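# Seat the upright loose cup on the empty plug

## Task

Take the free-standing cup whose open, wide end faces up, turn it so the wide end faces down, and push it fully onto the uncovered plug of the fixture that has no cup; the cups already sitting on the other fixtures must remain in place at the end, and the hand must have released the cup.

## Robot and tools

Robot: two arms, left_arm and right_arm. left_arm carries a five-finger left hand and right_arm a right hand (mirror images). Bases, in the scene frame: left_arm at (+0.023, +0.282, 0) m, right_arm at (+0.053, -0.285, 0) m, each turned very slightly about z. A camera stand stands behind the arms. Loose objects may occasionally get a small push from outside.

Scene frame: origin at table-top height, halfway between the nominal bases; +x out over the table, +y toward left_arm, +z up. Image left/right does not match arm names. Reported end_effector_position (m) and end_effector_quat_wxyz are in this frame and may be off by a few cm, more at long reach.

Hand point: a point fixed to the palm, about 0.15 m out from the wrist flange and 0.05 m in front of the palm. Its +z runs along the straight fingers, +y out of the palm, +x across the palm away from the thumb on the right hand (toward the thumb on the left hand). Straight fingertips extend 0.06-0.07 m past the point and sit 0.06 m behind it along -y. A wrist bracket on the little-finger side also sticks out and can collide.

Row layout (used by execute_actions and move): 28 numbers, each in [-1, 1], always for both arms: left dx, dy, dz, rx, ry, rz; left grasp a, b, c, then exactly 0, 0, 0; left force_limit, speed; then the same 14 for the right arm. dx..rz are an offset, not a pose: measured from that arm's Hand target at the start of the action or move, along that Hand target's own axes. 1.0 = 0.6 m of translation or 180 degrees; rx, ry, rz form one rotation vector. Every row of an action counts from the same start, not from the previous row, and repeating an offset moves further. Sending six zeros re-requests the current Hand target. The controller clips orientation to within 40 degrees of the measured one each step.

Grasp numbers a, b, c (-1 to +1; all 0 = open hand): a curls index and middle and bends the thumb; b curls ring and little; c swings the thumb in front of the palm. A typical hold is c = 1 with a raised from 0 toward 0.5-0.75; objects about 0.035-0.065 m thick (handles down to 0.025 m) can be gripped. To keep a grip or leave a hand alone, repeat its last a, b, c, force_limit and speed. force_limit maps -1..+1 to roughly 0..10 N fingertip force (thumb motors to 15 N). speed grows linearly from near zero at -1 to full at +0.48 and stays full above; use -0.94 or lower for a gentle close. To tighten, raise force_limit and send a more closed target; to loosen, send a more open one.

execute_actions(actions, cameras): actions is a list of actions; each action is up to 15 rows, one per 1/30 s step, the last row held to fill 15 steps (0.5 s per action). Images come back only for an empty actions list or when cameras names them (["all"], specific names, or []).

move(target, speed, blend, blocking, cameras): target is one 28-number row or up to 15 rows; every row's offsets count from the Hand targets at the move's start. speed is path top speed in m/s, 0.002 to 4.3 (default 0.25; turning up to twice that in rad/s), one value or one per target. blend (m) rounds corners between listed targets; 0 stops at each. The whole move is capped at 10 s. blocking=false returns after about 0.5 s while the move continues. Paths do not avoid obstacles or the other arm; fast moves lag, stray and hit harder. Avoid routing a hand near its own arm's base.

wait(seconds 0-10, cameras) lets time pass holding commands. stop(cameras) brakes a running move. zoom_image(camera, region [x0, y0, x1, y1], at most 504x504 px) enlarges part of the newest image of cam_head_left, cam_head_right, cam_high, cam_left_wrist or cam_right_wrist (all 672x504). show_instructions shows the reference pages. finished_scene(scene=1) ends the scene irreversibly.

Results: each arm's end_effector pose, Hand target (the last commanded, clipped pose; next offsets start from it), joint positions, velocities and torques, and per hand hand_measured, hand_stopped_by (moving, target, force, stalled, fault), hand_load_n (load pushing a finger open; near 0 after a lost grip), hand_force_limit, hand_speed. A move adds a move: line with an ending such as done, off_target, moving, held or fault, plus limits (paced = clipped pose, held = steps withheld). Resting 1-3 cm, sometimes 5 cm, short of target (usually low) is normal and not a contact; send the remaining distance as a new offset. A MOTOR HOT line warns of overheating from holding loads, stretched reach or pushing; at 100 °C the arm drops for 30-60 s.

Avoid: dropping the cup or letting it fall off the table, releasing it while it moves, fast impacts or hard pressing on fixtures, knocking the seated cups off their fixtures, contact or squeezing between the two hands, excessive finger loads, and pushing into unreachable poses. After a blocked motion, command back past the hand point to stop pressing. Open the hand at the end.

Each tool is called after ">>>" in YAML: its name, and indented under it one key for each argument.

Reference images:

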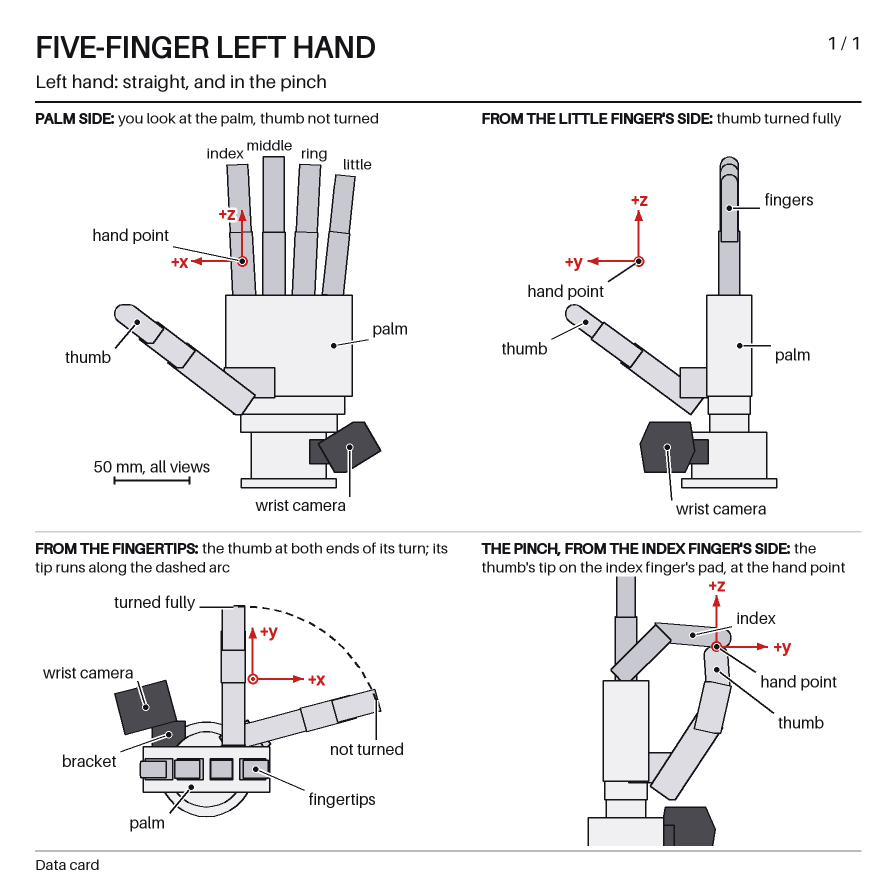

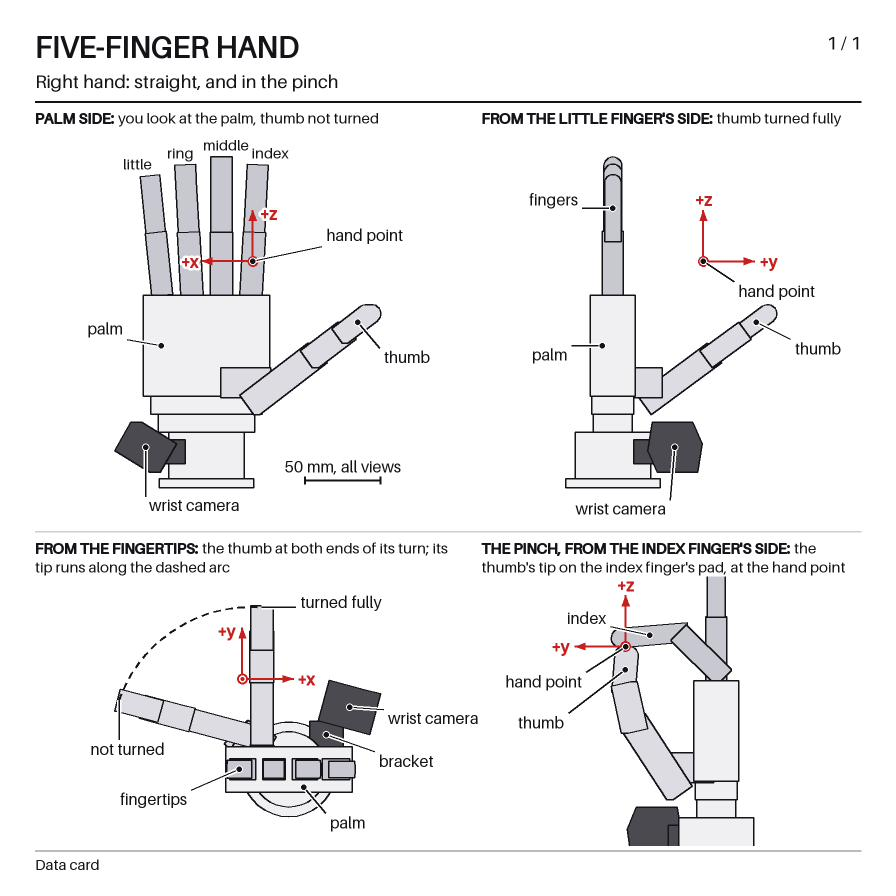

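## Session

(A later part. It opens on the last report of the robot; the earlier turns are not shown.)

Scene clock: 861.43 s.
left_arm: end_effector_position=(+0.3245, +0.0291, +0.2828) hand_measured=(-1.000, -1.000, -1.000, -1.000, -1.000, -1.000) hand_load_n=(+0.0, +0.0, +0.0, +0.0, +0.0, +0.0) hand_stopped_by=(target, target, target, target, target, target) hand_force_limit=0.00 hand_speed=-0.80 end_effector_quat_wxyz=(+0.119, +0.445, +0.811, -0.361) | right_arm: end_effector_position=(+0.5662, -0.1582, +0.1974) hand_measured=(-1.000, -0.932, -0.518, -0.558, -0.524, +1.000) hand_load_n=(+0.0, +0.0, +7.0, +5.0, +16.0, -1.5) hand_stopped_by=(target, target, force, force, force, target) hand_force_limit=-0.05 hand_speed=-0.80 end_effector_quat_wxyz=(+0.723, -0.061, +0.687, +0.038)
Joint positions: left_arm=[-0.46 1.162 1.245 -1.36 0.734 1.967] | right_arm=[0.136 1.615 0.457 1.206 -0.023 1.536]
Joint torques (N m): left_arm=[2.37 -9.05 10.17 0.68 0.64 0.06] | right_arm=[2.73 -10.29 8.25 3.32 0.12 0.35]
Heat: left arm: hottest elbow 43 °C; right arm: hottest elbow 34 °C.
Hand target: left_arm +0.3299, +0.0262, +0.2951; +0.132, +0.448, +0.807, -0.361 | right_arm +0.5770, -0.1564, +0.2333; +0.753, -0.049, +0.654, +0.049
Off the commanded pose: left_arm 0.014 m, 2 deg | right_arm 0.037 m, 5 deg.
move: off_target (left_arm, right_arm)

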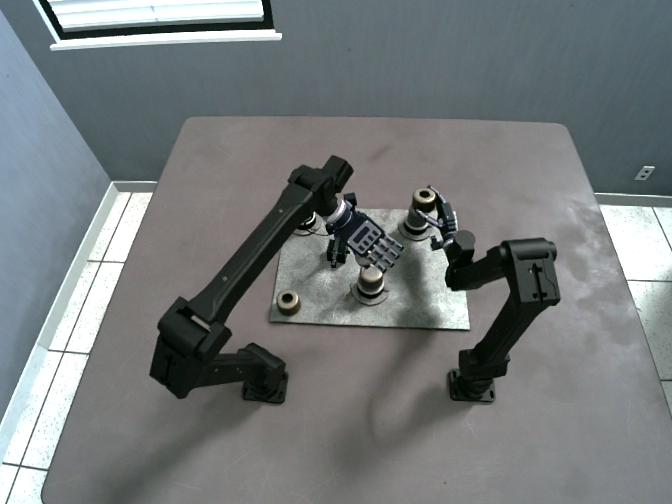

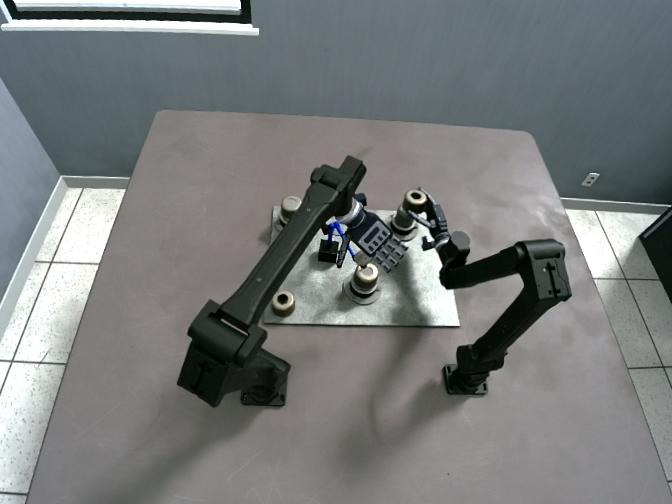

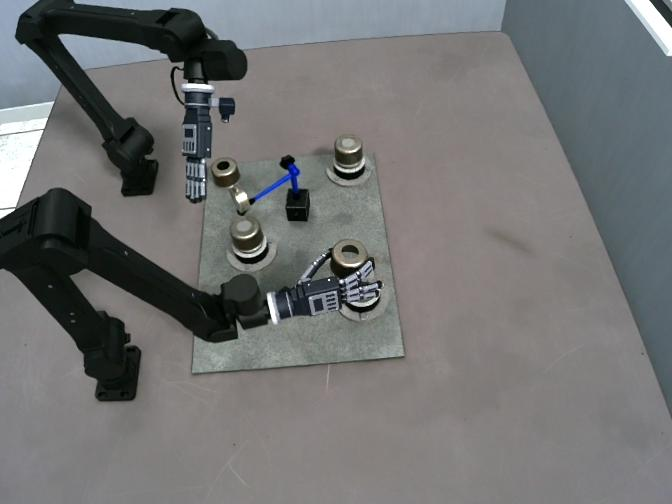

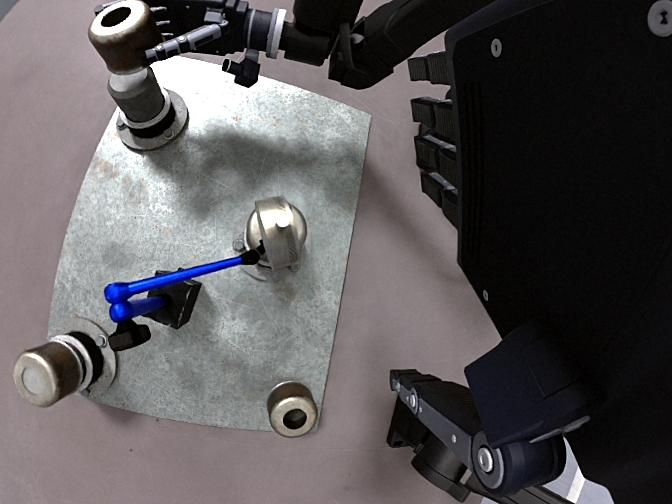

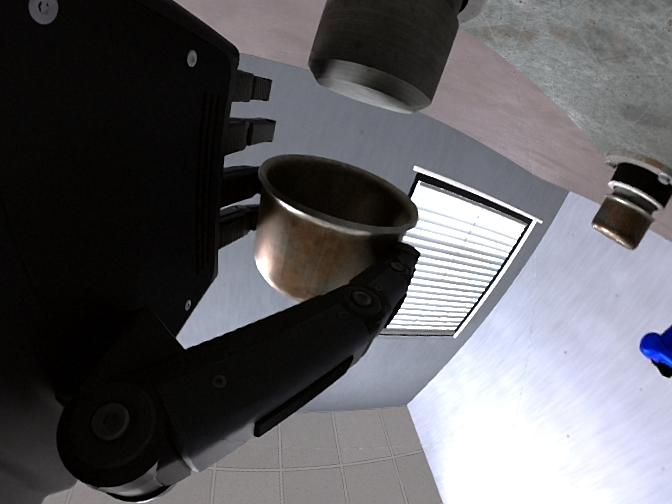

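>>> move:
  target: [0,0,0,0,0,0, 0,0,0,0,0,0, 0,-0.8, 0.007,0.0115,0.0382,0,-0.015,0.002, 0.45,0,1,0,0,0, -0.05,-0.8]
  speed: 0.08
  cameras: ["all"]

>>> zoom_image:
  camera: "cam_high"
  region: [310, 220, 410, 330]

>>> zoom_image:
  camera: "cam_left_wrist"
  region: [60, 0, 240, 160]

>>> zoom_image:
  camera: "cam_head_left"
  region: [380, 170, 480, 260]

>>> zoom_image:
  camera: "cam_head_right"
  region: [370, 170, 470, 260]

>>> zoom_image:
  camera: "cam_right_wrist"
  region: [200, 0, 560, 300]

Scene clock: 920.63 s.
left_arm: end_effector_position=(+0.3245, +0.0291, +0.2828) hand_measured=(-1.000, -1.000, -1.000, -1.000, -1.000, -1.000) hand_load_n=(+0.0, +0.0, +0.0, +0.0, +0.0, +0.0) hand_stopped_by=(target, target, target, target, target, target) hand_force_limit=0.00 hand_speed=-0.80 end_effector_quat_wxyz=(+0.119, +0.445, +0.811, -0.361) | right_arm: end_effector_position=(+0.5890, -0.1498, +0.2001) hand_measured=(-1.000, -0.932, -0.518, -0.558, -0.524, +1.000) hand_load_n=(+0.0, +0.0, +6.5, +4.5, +16.0, -1.5) hand_stopped_by=(target, target, force, force, force, target) hand_force_limit=-0.05 hand_speed=-0.80 end_effector_quat_wxyz=(+0.741, -0.058, +0.668, +0.039)
Joint positions: left_arm=[-0.46 1.162 1.245 -1.36 0.734 1.967] | right_arm=[0.153 1.702 0.526 1.278 -0.004 1.537]
Joint torques (N m): left_arm=[2.14 -8.88 10.19 0.69 0.64 0.05] | right_arm=[3.14 -10.81 8.21 3.3 0.13 0.38]
Heat: left arm: hottest elbow 43 °C; right arm: hottest elbow 32 °C.
Hand target: left_arm +0.3299, +0.0262, +0.2951; +0.132, +0.448, +0.807, -0.361 | right_arm +0.5992, -0.1464, +0.2322; +0.768, -0.046, +0.636, +0.053
Off the commanded pose: left_arm 0.014 m, 2 deg | right_arm 0.034 m, 5 deg.
move: off_target (left_arm, right_arm)

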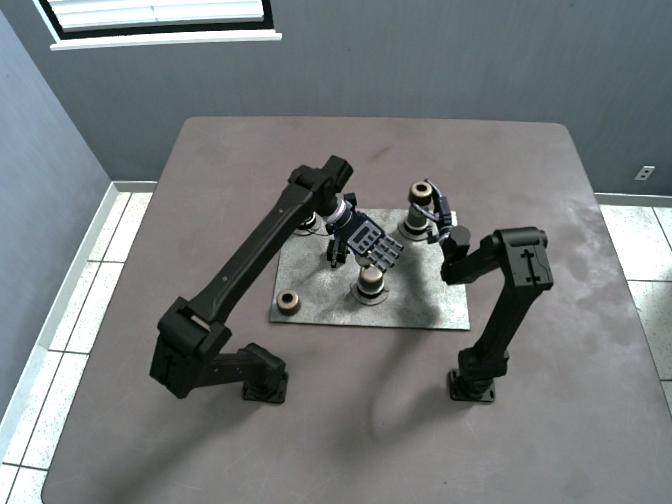

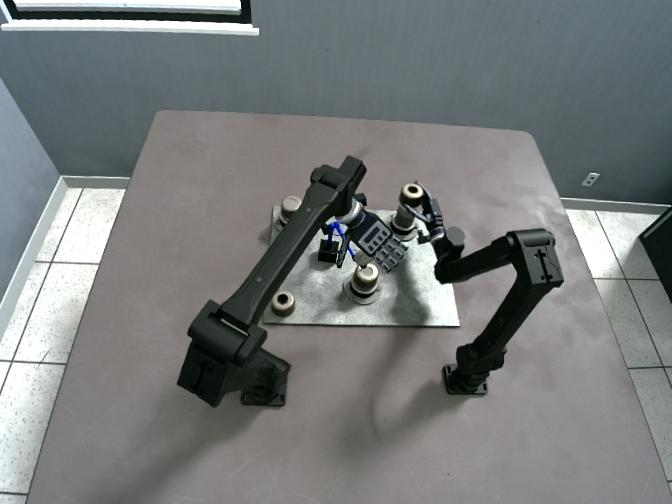

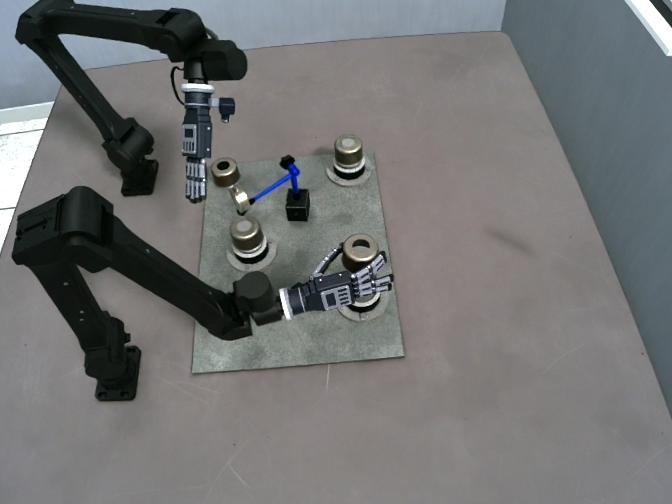

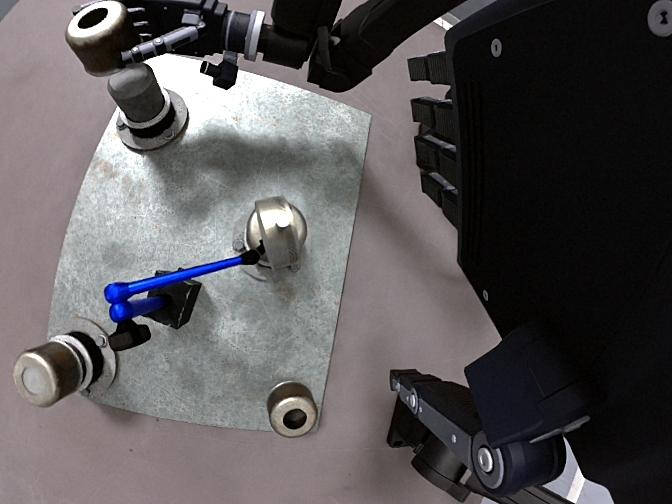

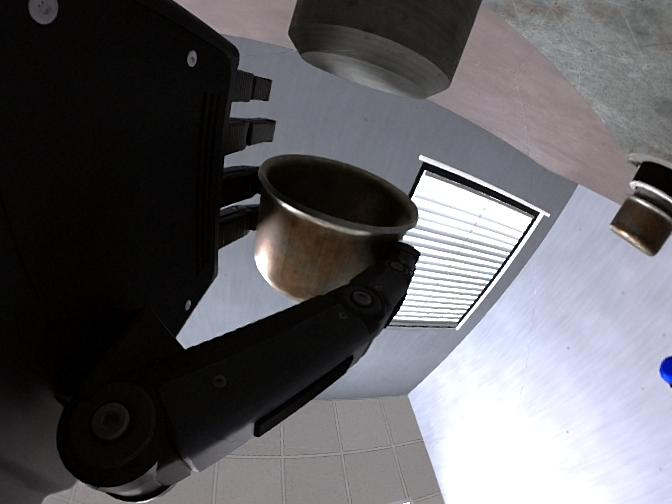

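Scaled by 4.582.

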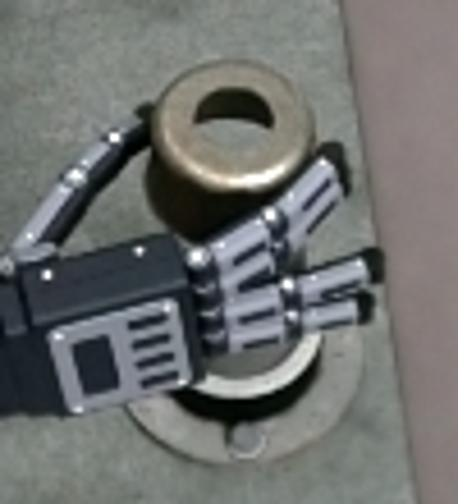

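Scaled by 2.800 from the camera's 672x504 image, which has a finer 960x720 frame.

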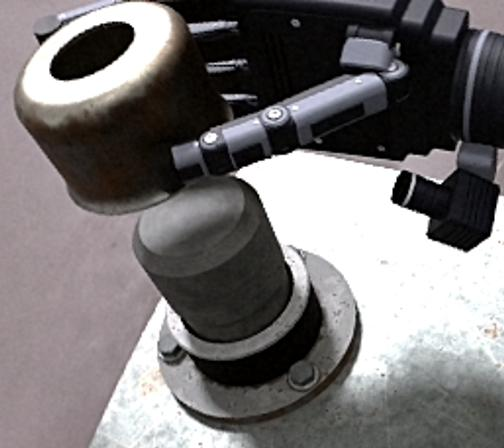

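Scaled by 5.040.

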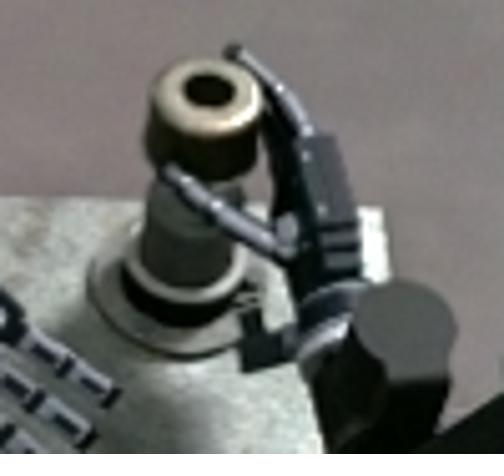

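Scaled by 5.040.

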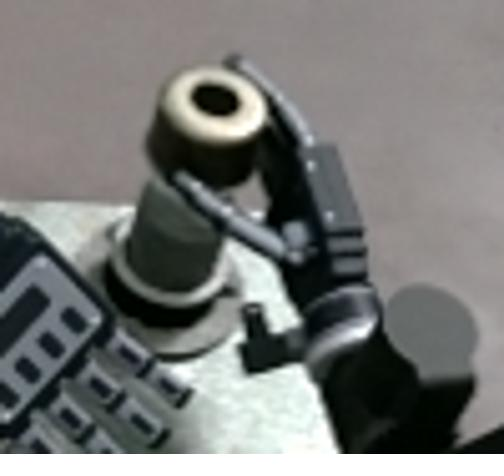

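Scaled by 1.400 from the camera's 672x504 image, which has a finer 960x720 frame.

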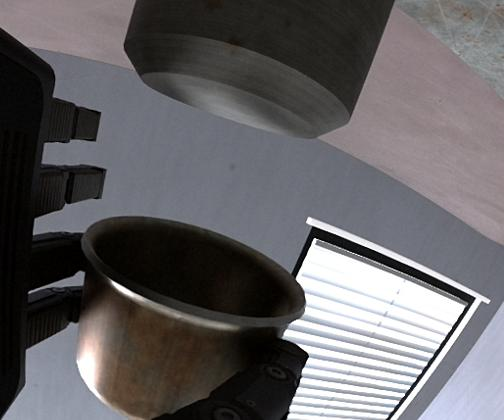

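>>> zoom_image:
  camera: "cam_left_wrist"
  region: [0, 300, 180, 430]

>>> zoom_image:
  camera: "cam_high"
  region: [200, 120, 400, 290]

>>> zoom_image:
  camera: "cam_right_wrist"
  region: [540, 100, 672, 300]

Scaled by 2.800 from the camera's 672x504 image, which has a finer 960x720 frame.

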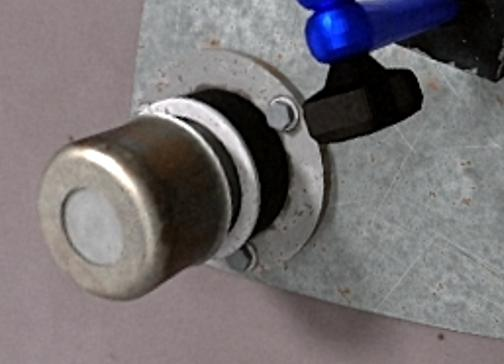

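Scaled by 2.520.

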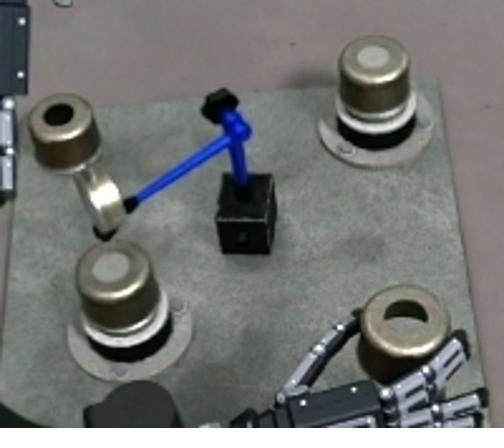

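Scaled by 2.520 from the camera's 672x504 image, which has a finer 960x720 frame.

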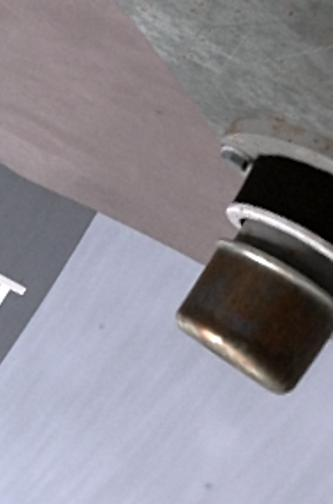

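>>> zoom_image:
  camera: "cam_head_left"
  region: [390, 170, 450, 250]

>>> zoom_image:
  camera: "cam_head_right"
  region: [380, 170, 440, 250]

Scaled by 6.300.

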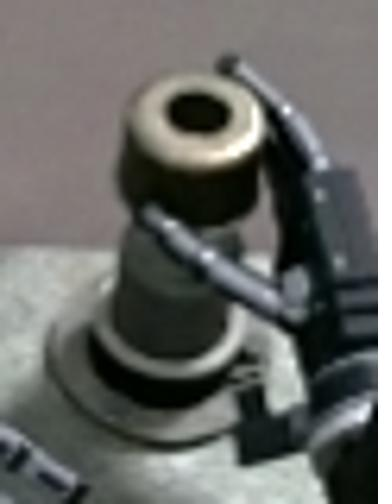

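Scaled by 6.300.

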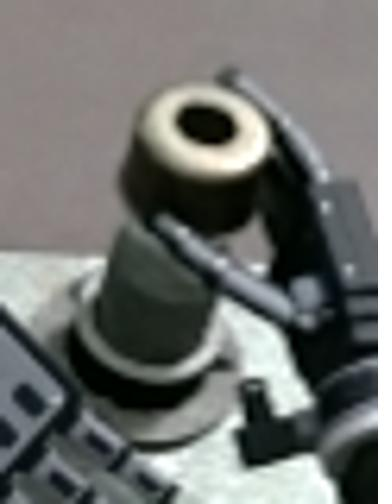

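>>> move:
  target: [0,0,0,0,0,0, 0,0,0,0,0,0, 0,-0.8, 0.0409,0.0001,-0.0078,0,0,0, 0.45,0,1,0,0,0, -0.05,-0.8]
  speed: 0.05
  cameras: ["all"]

>>> zoom_image:
  camera: "cam_high"
  region: [310, 220, 410, 330]

>>> zoom_image:
  camera: "cam_left_wrist"
  region: [60, 0, 240, 160]

>>> zoom_image:
  camera: "cam_head_left"
  region: [390, 170, 450, 250]

>>> zoom_image:
  camera: "cam_head_right"
  region: [380, 170, 440, 250]

>>> zoom_image:
  camera: "cam_right_wrist"
  region: [200, 0, 560, 300]

Scene clock: 1037.50 s.
left_arm: end_effector_position=(+0.3245, +0.0291, +0.2828) hand_measured=(-1.000, -1.000, -1.000, -1.000, -1.000, -1.000) hand_load_n=(+0.0, +0.0, +0.0, +0.0, +0.0, +0.0) hand_stopped_by=(target, target, target, target, target, target) hand_force_limit=0.00 hand_speed=-0.80 end_effector_quat_wxyz=(+0.119, +0.445, +0.811, -0.361) | right_arm: end_effector_position=(+0.5891, -0.1498, +0.1768) hand_measured=(-1.000, -0.932, -0.518, -0.558, -0.524, +1.000) hand_load_n=(+0.0, +0.0, +6.5, +5.0, +16.0, -1.5) hand_stopped_by=(target, target, force, force, force, target) hand_force_limit=-0.05 hand_speed=-0.80 end_effector_quat_wxyz=(+0.741, -0.058, +0.667, +0.039)
Joint positions: left_arm=[-0.46 1.162 1.245 -1.36 0.734 1.967] | right_arm=[0.153 1.792 0.526 1.368 -0.004 1.538]
Joint torques (N m): left_arm=[2.49 -8.94 10.24 0.72 0.62 0.05] | right_arm=[2.84 -11.46 7.36 3.29 0.14 0.37]
Heat: left arm: hottest elbow 44 °C; right arm: hottest elbow 33 °C.
Hand target: left_arm +0.3299, +0.0262, +0.2951; +0.132, +0.448, +0.807, -0.361 | right_arm +0.5992, -0.1464, +0.2072; +0.768, -0.046, +0.636, +0.053
Off the commanded pose: left_arm 0.014 m, 2 deg | right_arm 0.032 m, 5 deg.
move: off_target (left_arm, right_arm)

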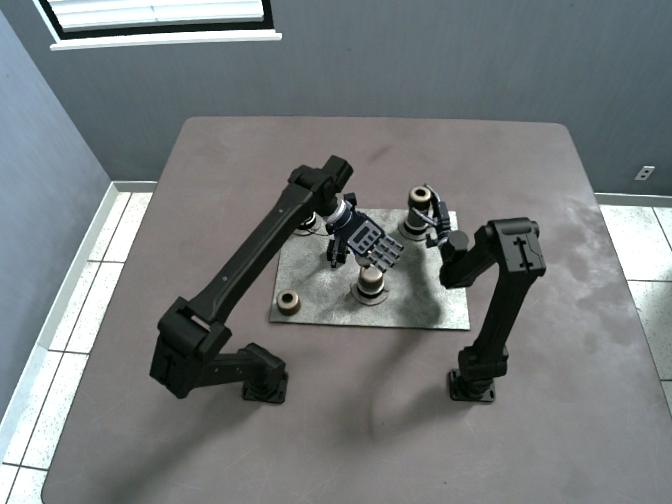

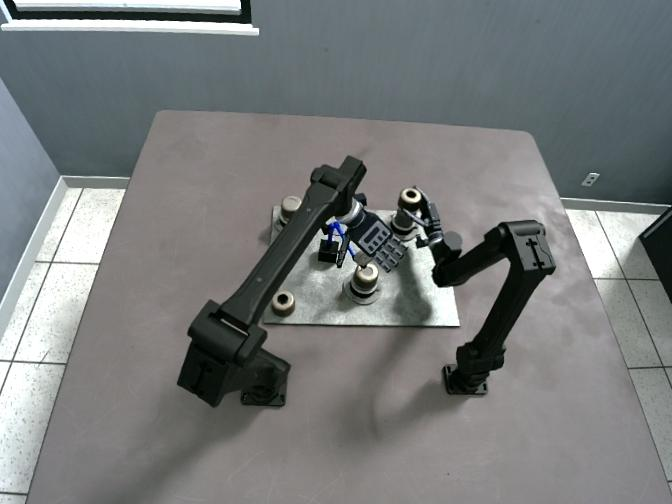

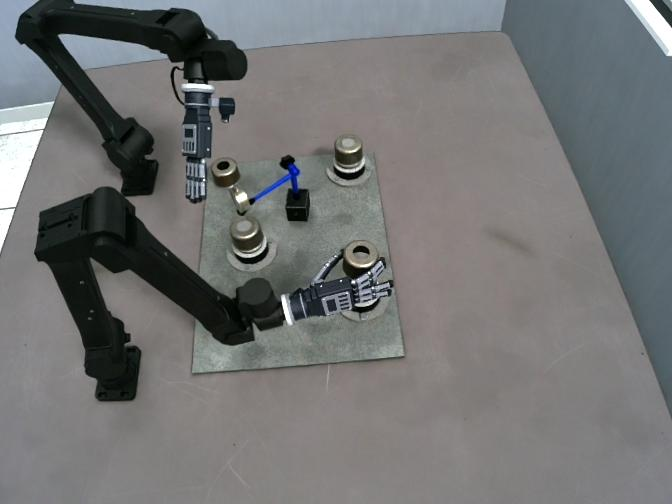

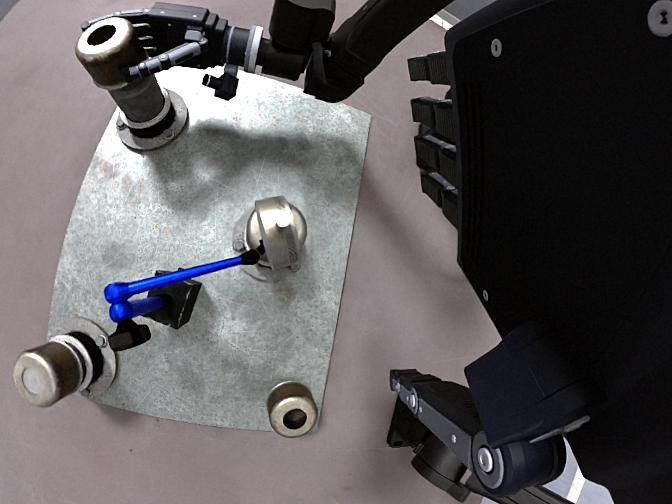

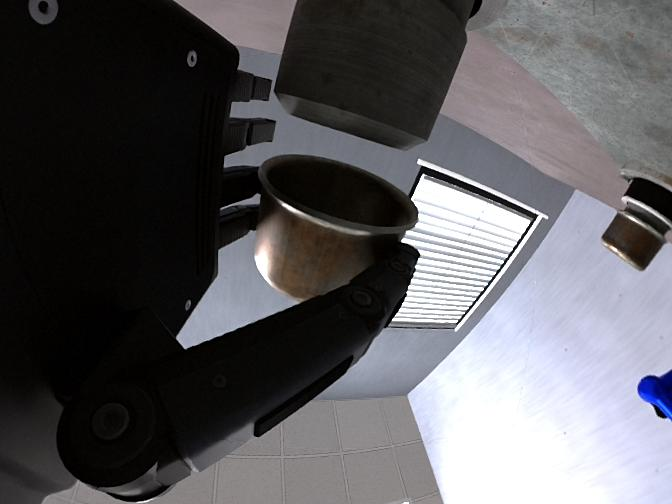

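Scaled by 4.582.

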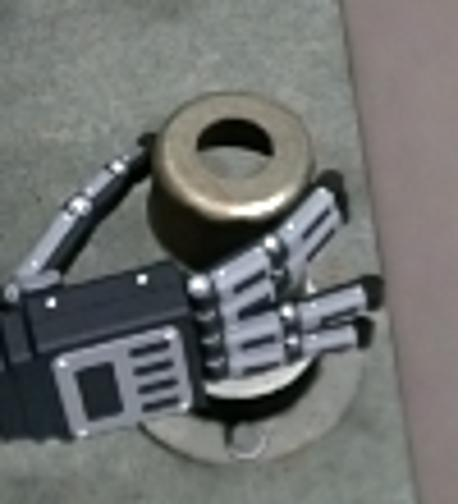

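Scaled by 2.800 from the camera's 672x504 image, which has a finer 960x720 frame.

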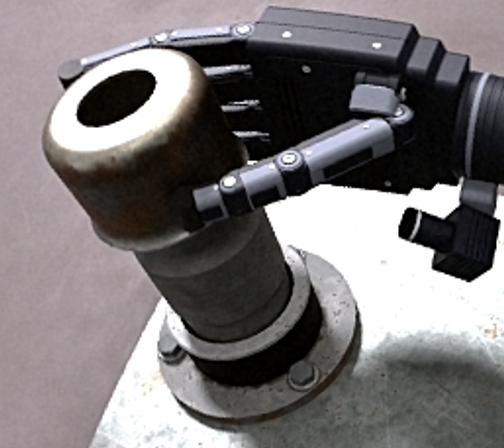

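Scaled by 6.300.

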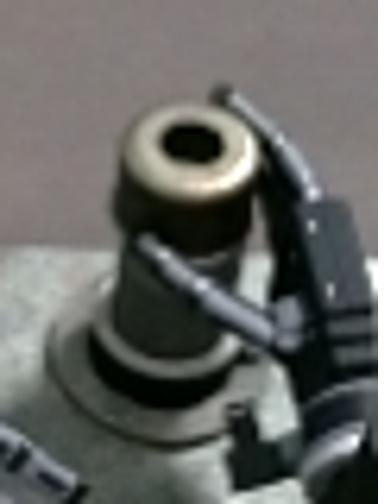

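Scaled by 6.300.

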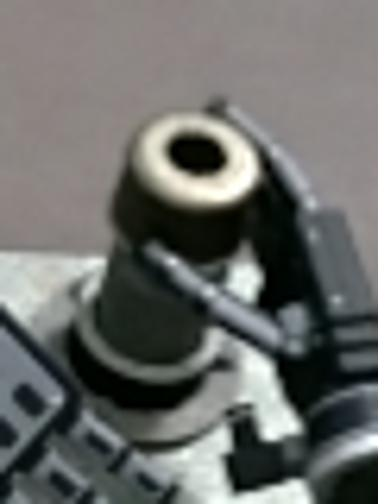

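Scaled by 1.400 from the camera's 672x504 image, which has a finer 960x720 frame.

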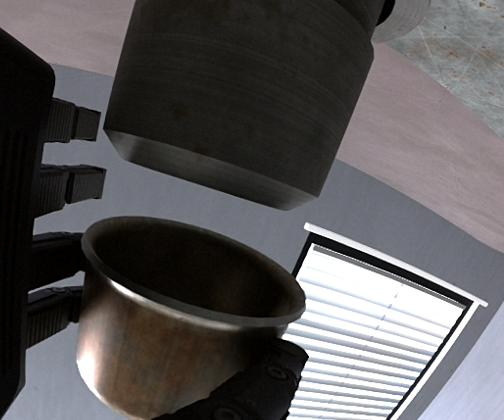

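>>> zoom_image:
  camera: "cam_left_wrist"
  region: [70, 10, 195, 155]

>>> zoom_image:
  camera: "cam_right_wrist"
  region: [240, 0, 480, 250]

Scaled by 3.476 from the camera's 672x504 image, which has a finer 960x720 frame.

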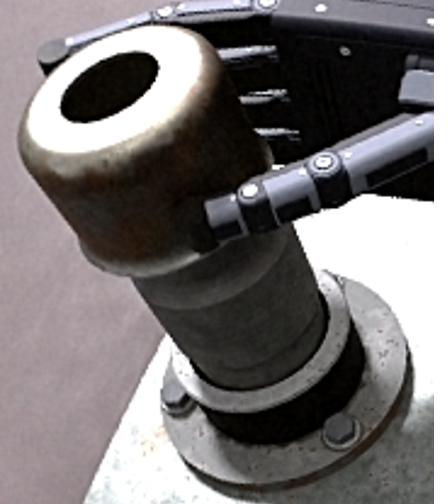

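Scaled by 2.016 from the camera's 672x504 image, which has a finer 960x720 frame.

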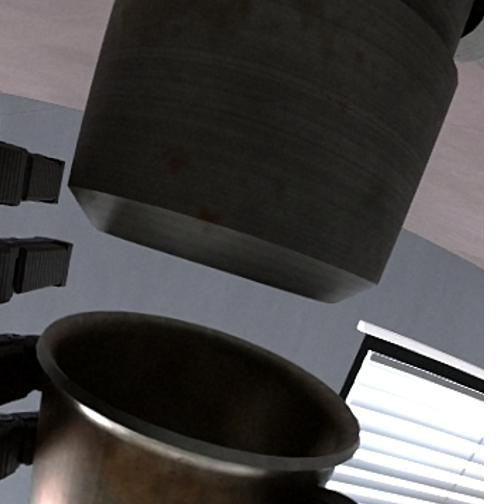

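>>> move:
  target: [0,0,0,0,0,0, 0,0,0,0,0,0, 0,-0.8, 0.0327,0.0001,-0.0052,0,0.002,0, 0.45,0,1,0,0,0, -0.05,-0.8]
  speed: 0.04
  cameras: ["all"]

>>> zoom_image:
  camera: "cam_left_wrist"
  region: [70, 10, 195, 155]

>>> zoom_image:
  camera: "cam_right_wrist"
  region: [240, 0, 480, 250]

>>> zoom_image:
  camera: "cam_high"
  region: [310, 220, 410, 330]

Scene clock: 1145.27 s.
left_arm: end_effector_position=(+0.3245, +0.0291, +0.2828) hand_measured=(-1.000, -1.000, -1.000, -1.000, -1.000, -1.000) hand_load_n=(+0.0, +0.0, +0.0, +0.0, +0.0, +0.0) hand_stopped_by=(target, target, target, target, target, target) hand_force_limit=0.00 hand_speed=-0.80 end_effector_quat_wxyz=(+0.119, +0.445, +0.811, -0.361) | right_arm: end_effector_position=(+0.5901, -0.1496, +0.1599) hand_measured=(-1.000, -0.932, -0.518, -0.558, -0.524, +1.000) hand_load_n=(+0.0, +0.0, +7.0, +4.5, +16.0, -1.5) hand_stopped_by=(target, target, force, force, force, target) hand_force_limit=-0.05 hand_speed=-0.80 end_effector_quat_wxyz=(+0.741, -0.058, +0.668, +0.039)
Joint positions: left_arm=[-0.46 1.162 1.245 -1.36 0.734 1.967] | right_arm=[0.153 1.856 0.532 1.426 -0.004 1.538]
Joint torques (N m): left_arm=[2.55 -8.64 10.19 0.61 0.64 0.07] | right_arm=[2.9 -11.69 6.68 3.32 0.14 0.36]
Heat: left arm: hottest elbow 44 °C; right arm: hottest elbow 32 °C.
Hand target: left_arm +0.3299, +0.0262, +0.2951; +0.132, +0.448, +0.807, -0.361 | right_arm +0.5997, -0.1463, +0.1874; +0.767, -0.046, +0.638, +0.053
Off the commanded pose: left_arm 0.014 m, 2 deg | right_arm 0.029 m, 5 deg.
move: off_target (left_arm, right_arm)

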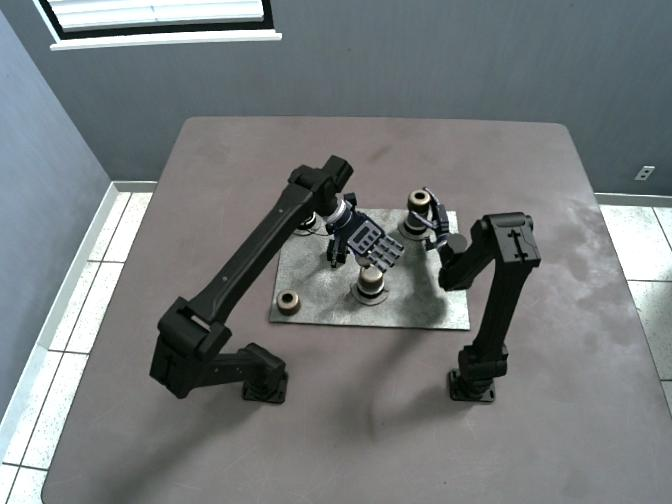

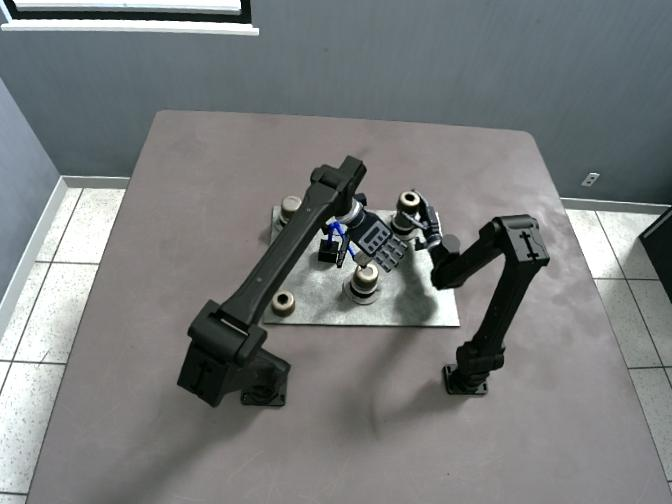

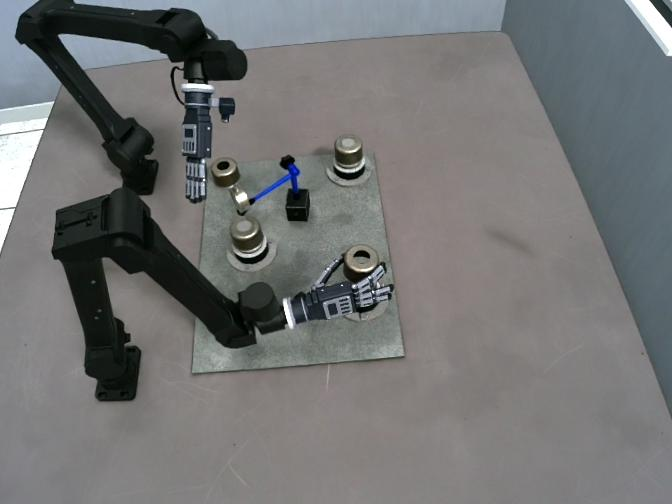

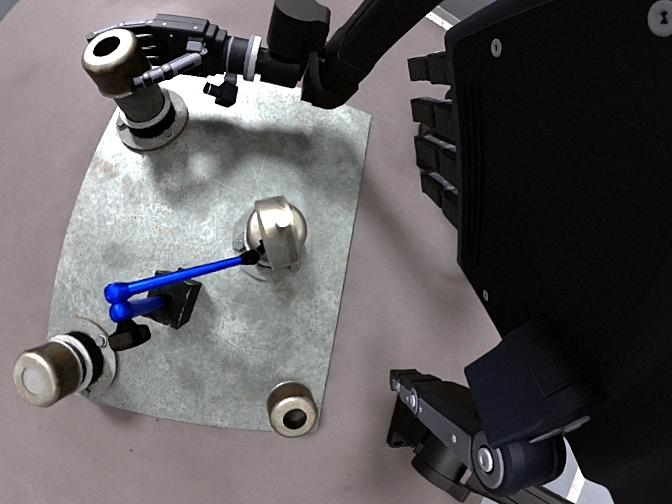

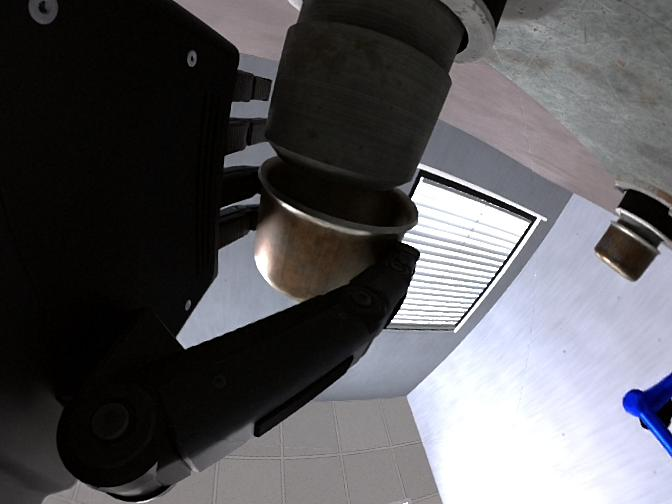

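Scaled by 3.476 from the camera's 672x504 image, which has a finer 960x720 frame.

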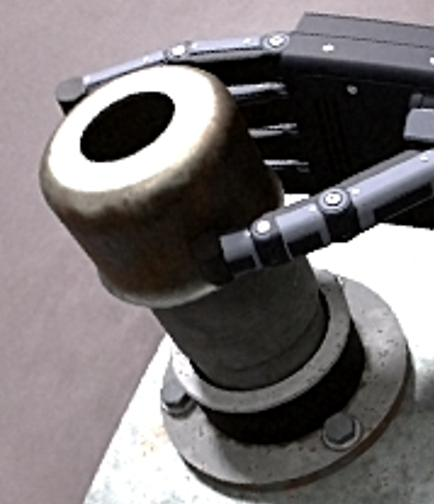

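Scaled by 2.016 from the camera's 672x504 image, which has a finer 960x720 frame.

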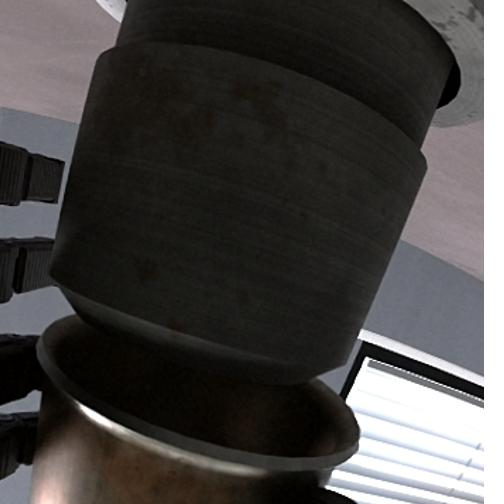

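Scaled by 4.582.

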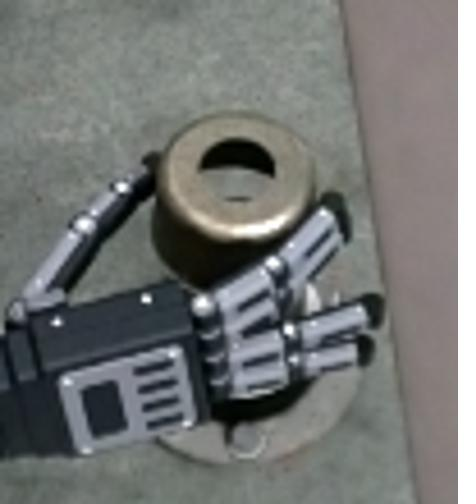

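>>> move:
  target: [0,0,0,0,0,0, 0,0,0,0,0,0, 0,-0.8, 0.0195,-0.0033,-0.0037,0,0.002,0, 0.45,0,1,0,0,0, -0.05,-0.8]
  speed: 0.03
  cameras: ["cam_high","cam_right_wrist","cam_left_wrist"]

>>> zoom_image:
  camera: "cam_left_wrist"
  region: [70, 10, 195, 155]

>>> zoom_image:
  camera: "cam_right_wrist"
  region: [240, 0, 480, 250]

>>> zoom_image:
  camera: "cam_high"
  region: [310, 220, 410, 330]

Scene clock: 1167.67 s.
left_arm: end_effector_position=(+0.3245, +0.0291, +0.2828) hand_measured=(-1.000, -1.000, -1.000, -1.000, -1.000, -1.000) hand_load_n=(+0.0, +0.0, +0.0, +0.0, +0.0, +0.0) hand_stopped_by=(target, target, target, target, target, target) hand_force_limit=0.00 hand_speed=-0.80 end_effector_quat_wxyz=(+0.119, +0.445, +0.811, -0.361) | right_arm: end_effector_position=(+0.5909, -0.1495, +0.1502) hand_measured=(-1.000, -0.932, -0.518, -0.558, -0.524, +1.000) hand_load_n=(+0.0, +0.0, +7.0, +4.5, +15.5, -1.5) hand_stopped_by=(target, target, force, force, force, target) hand_force_limit=-0.05 hand_speed=-0.80 end_effector_quat_wxyz=(+0.740, -0.058, +0.669, +0.039)
Joint positions: left_arm=[-0.46 1.162 1.245 -1.36 0.734 1.967] | right_arm=[0.153 1.892 0.537 1.455 -0.004 1.538]
Joint torques (N m): left_arm=[2.2 -8.47 10.25 0.7 0.62 0.03] | right_arm=[2.67 -11.87 6.17 3.3 -0.07 0.38]
Heat: left arm: hottest elbow 44 °C; right arm: hottest elbow 32 °C.
Hand target: left_arm +0.3299, +0.0262, +0.2951; +0.132, +0.448, +0.807, -0.361 | right_arm +0.5999, -0.1483, +0.1755; +0.764, -0.046, +0.641, +0.052
Off the commanded pose: left_arm 0.014 m, 2 deg | right_arm 0.027 m, 5 deg.
move: off_target (left_arm, right_arm)
Images, in order (width x height): cam_high 672x504, cam_left_wrist 672x504, cam_right_wrist 672x504.

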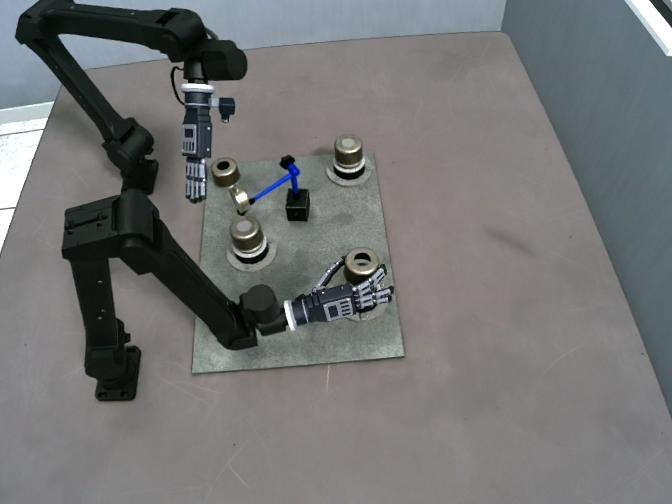

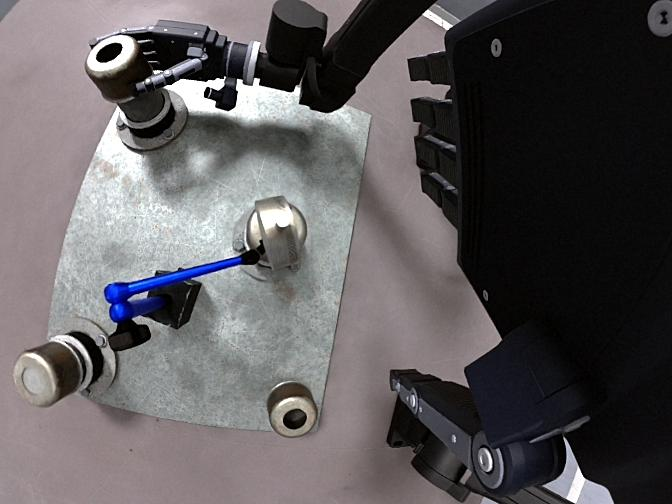

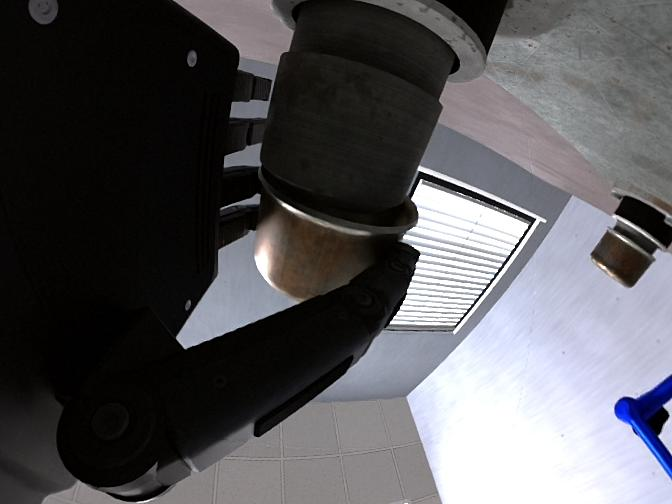

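Scaled by 3.476 from the camera's 672x504 image, which has a finer 960x720 frame.

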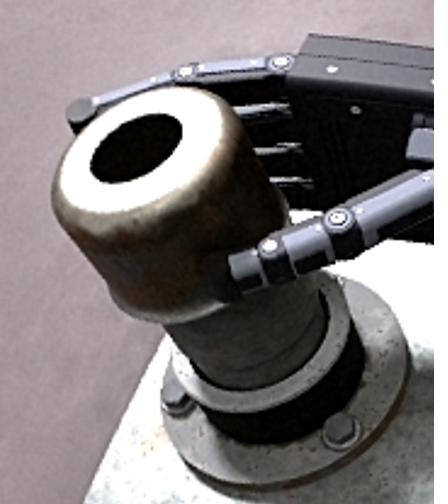

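Scaled by 2.016 from the camera's 672x504 image, which has a finer 960x720 frame.

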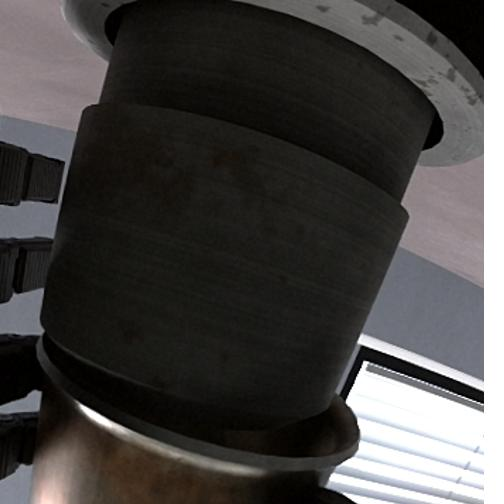

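Scaled by 4.582.

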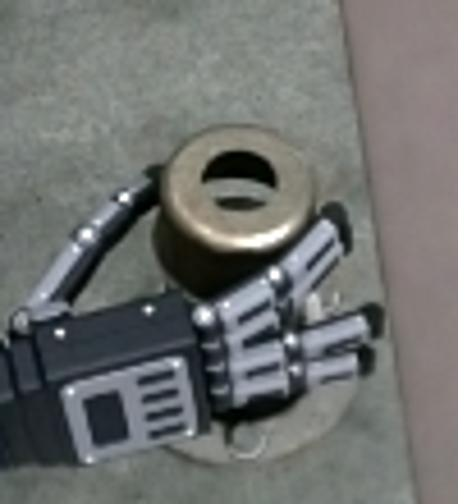

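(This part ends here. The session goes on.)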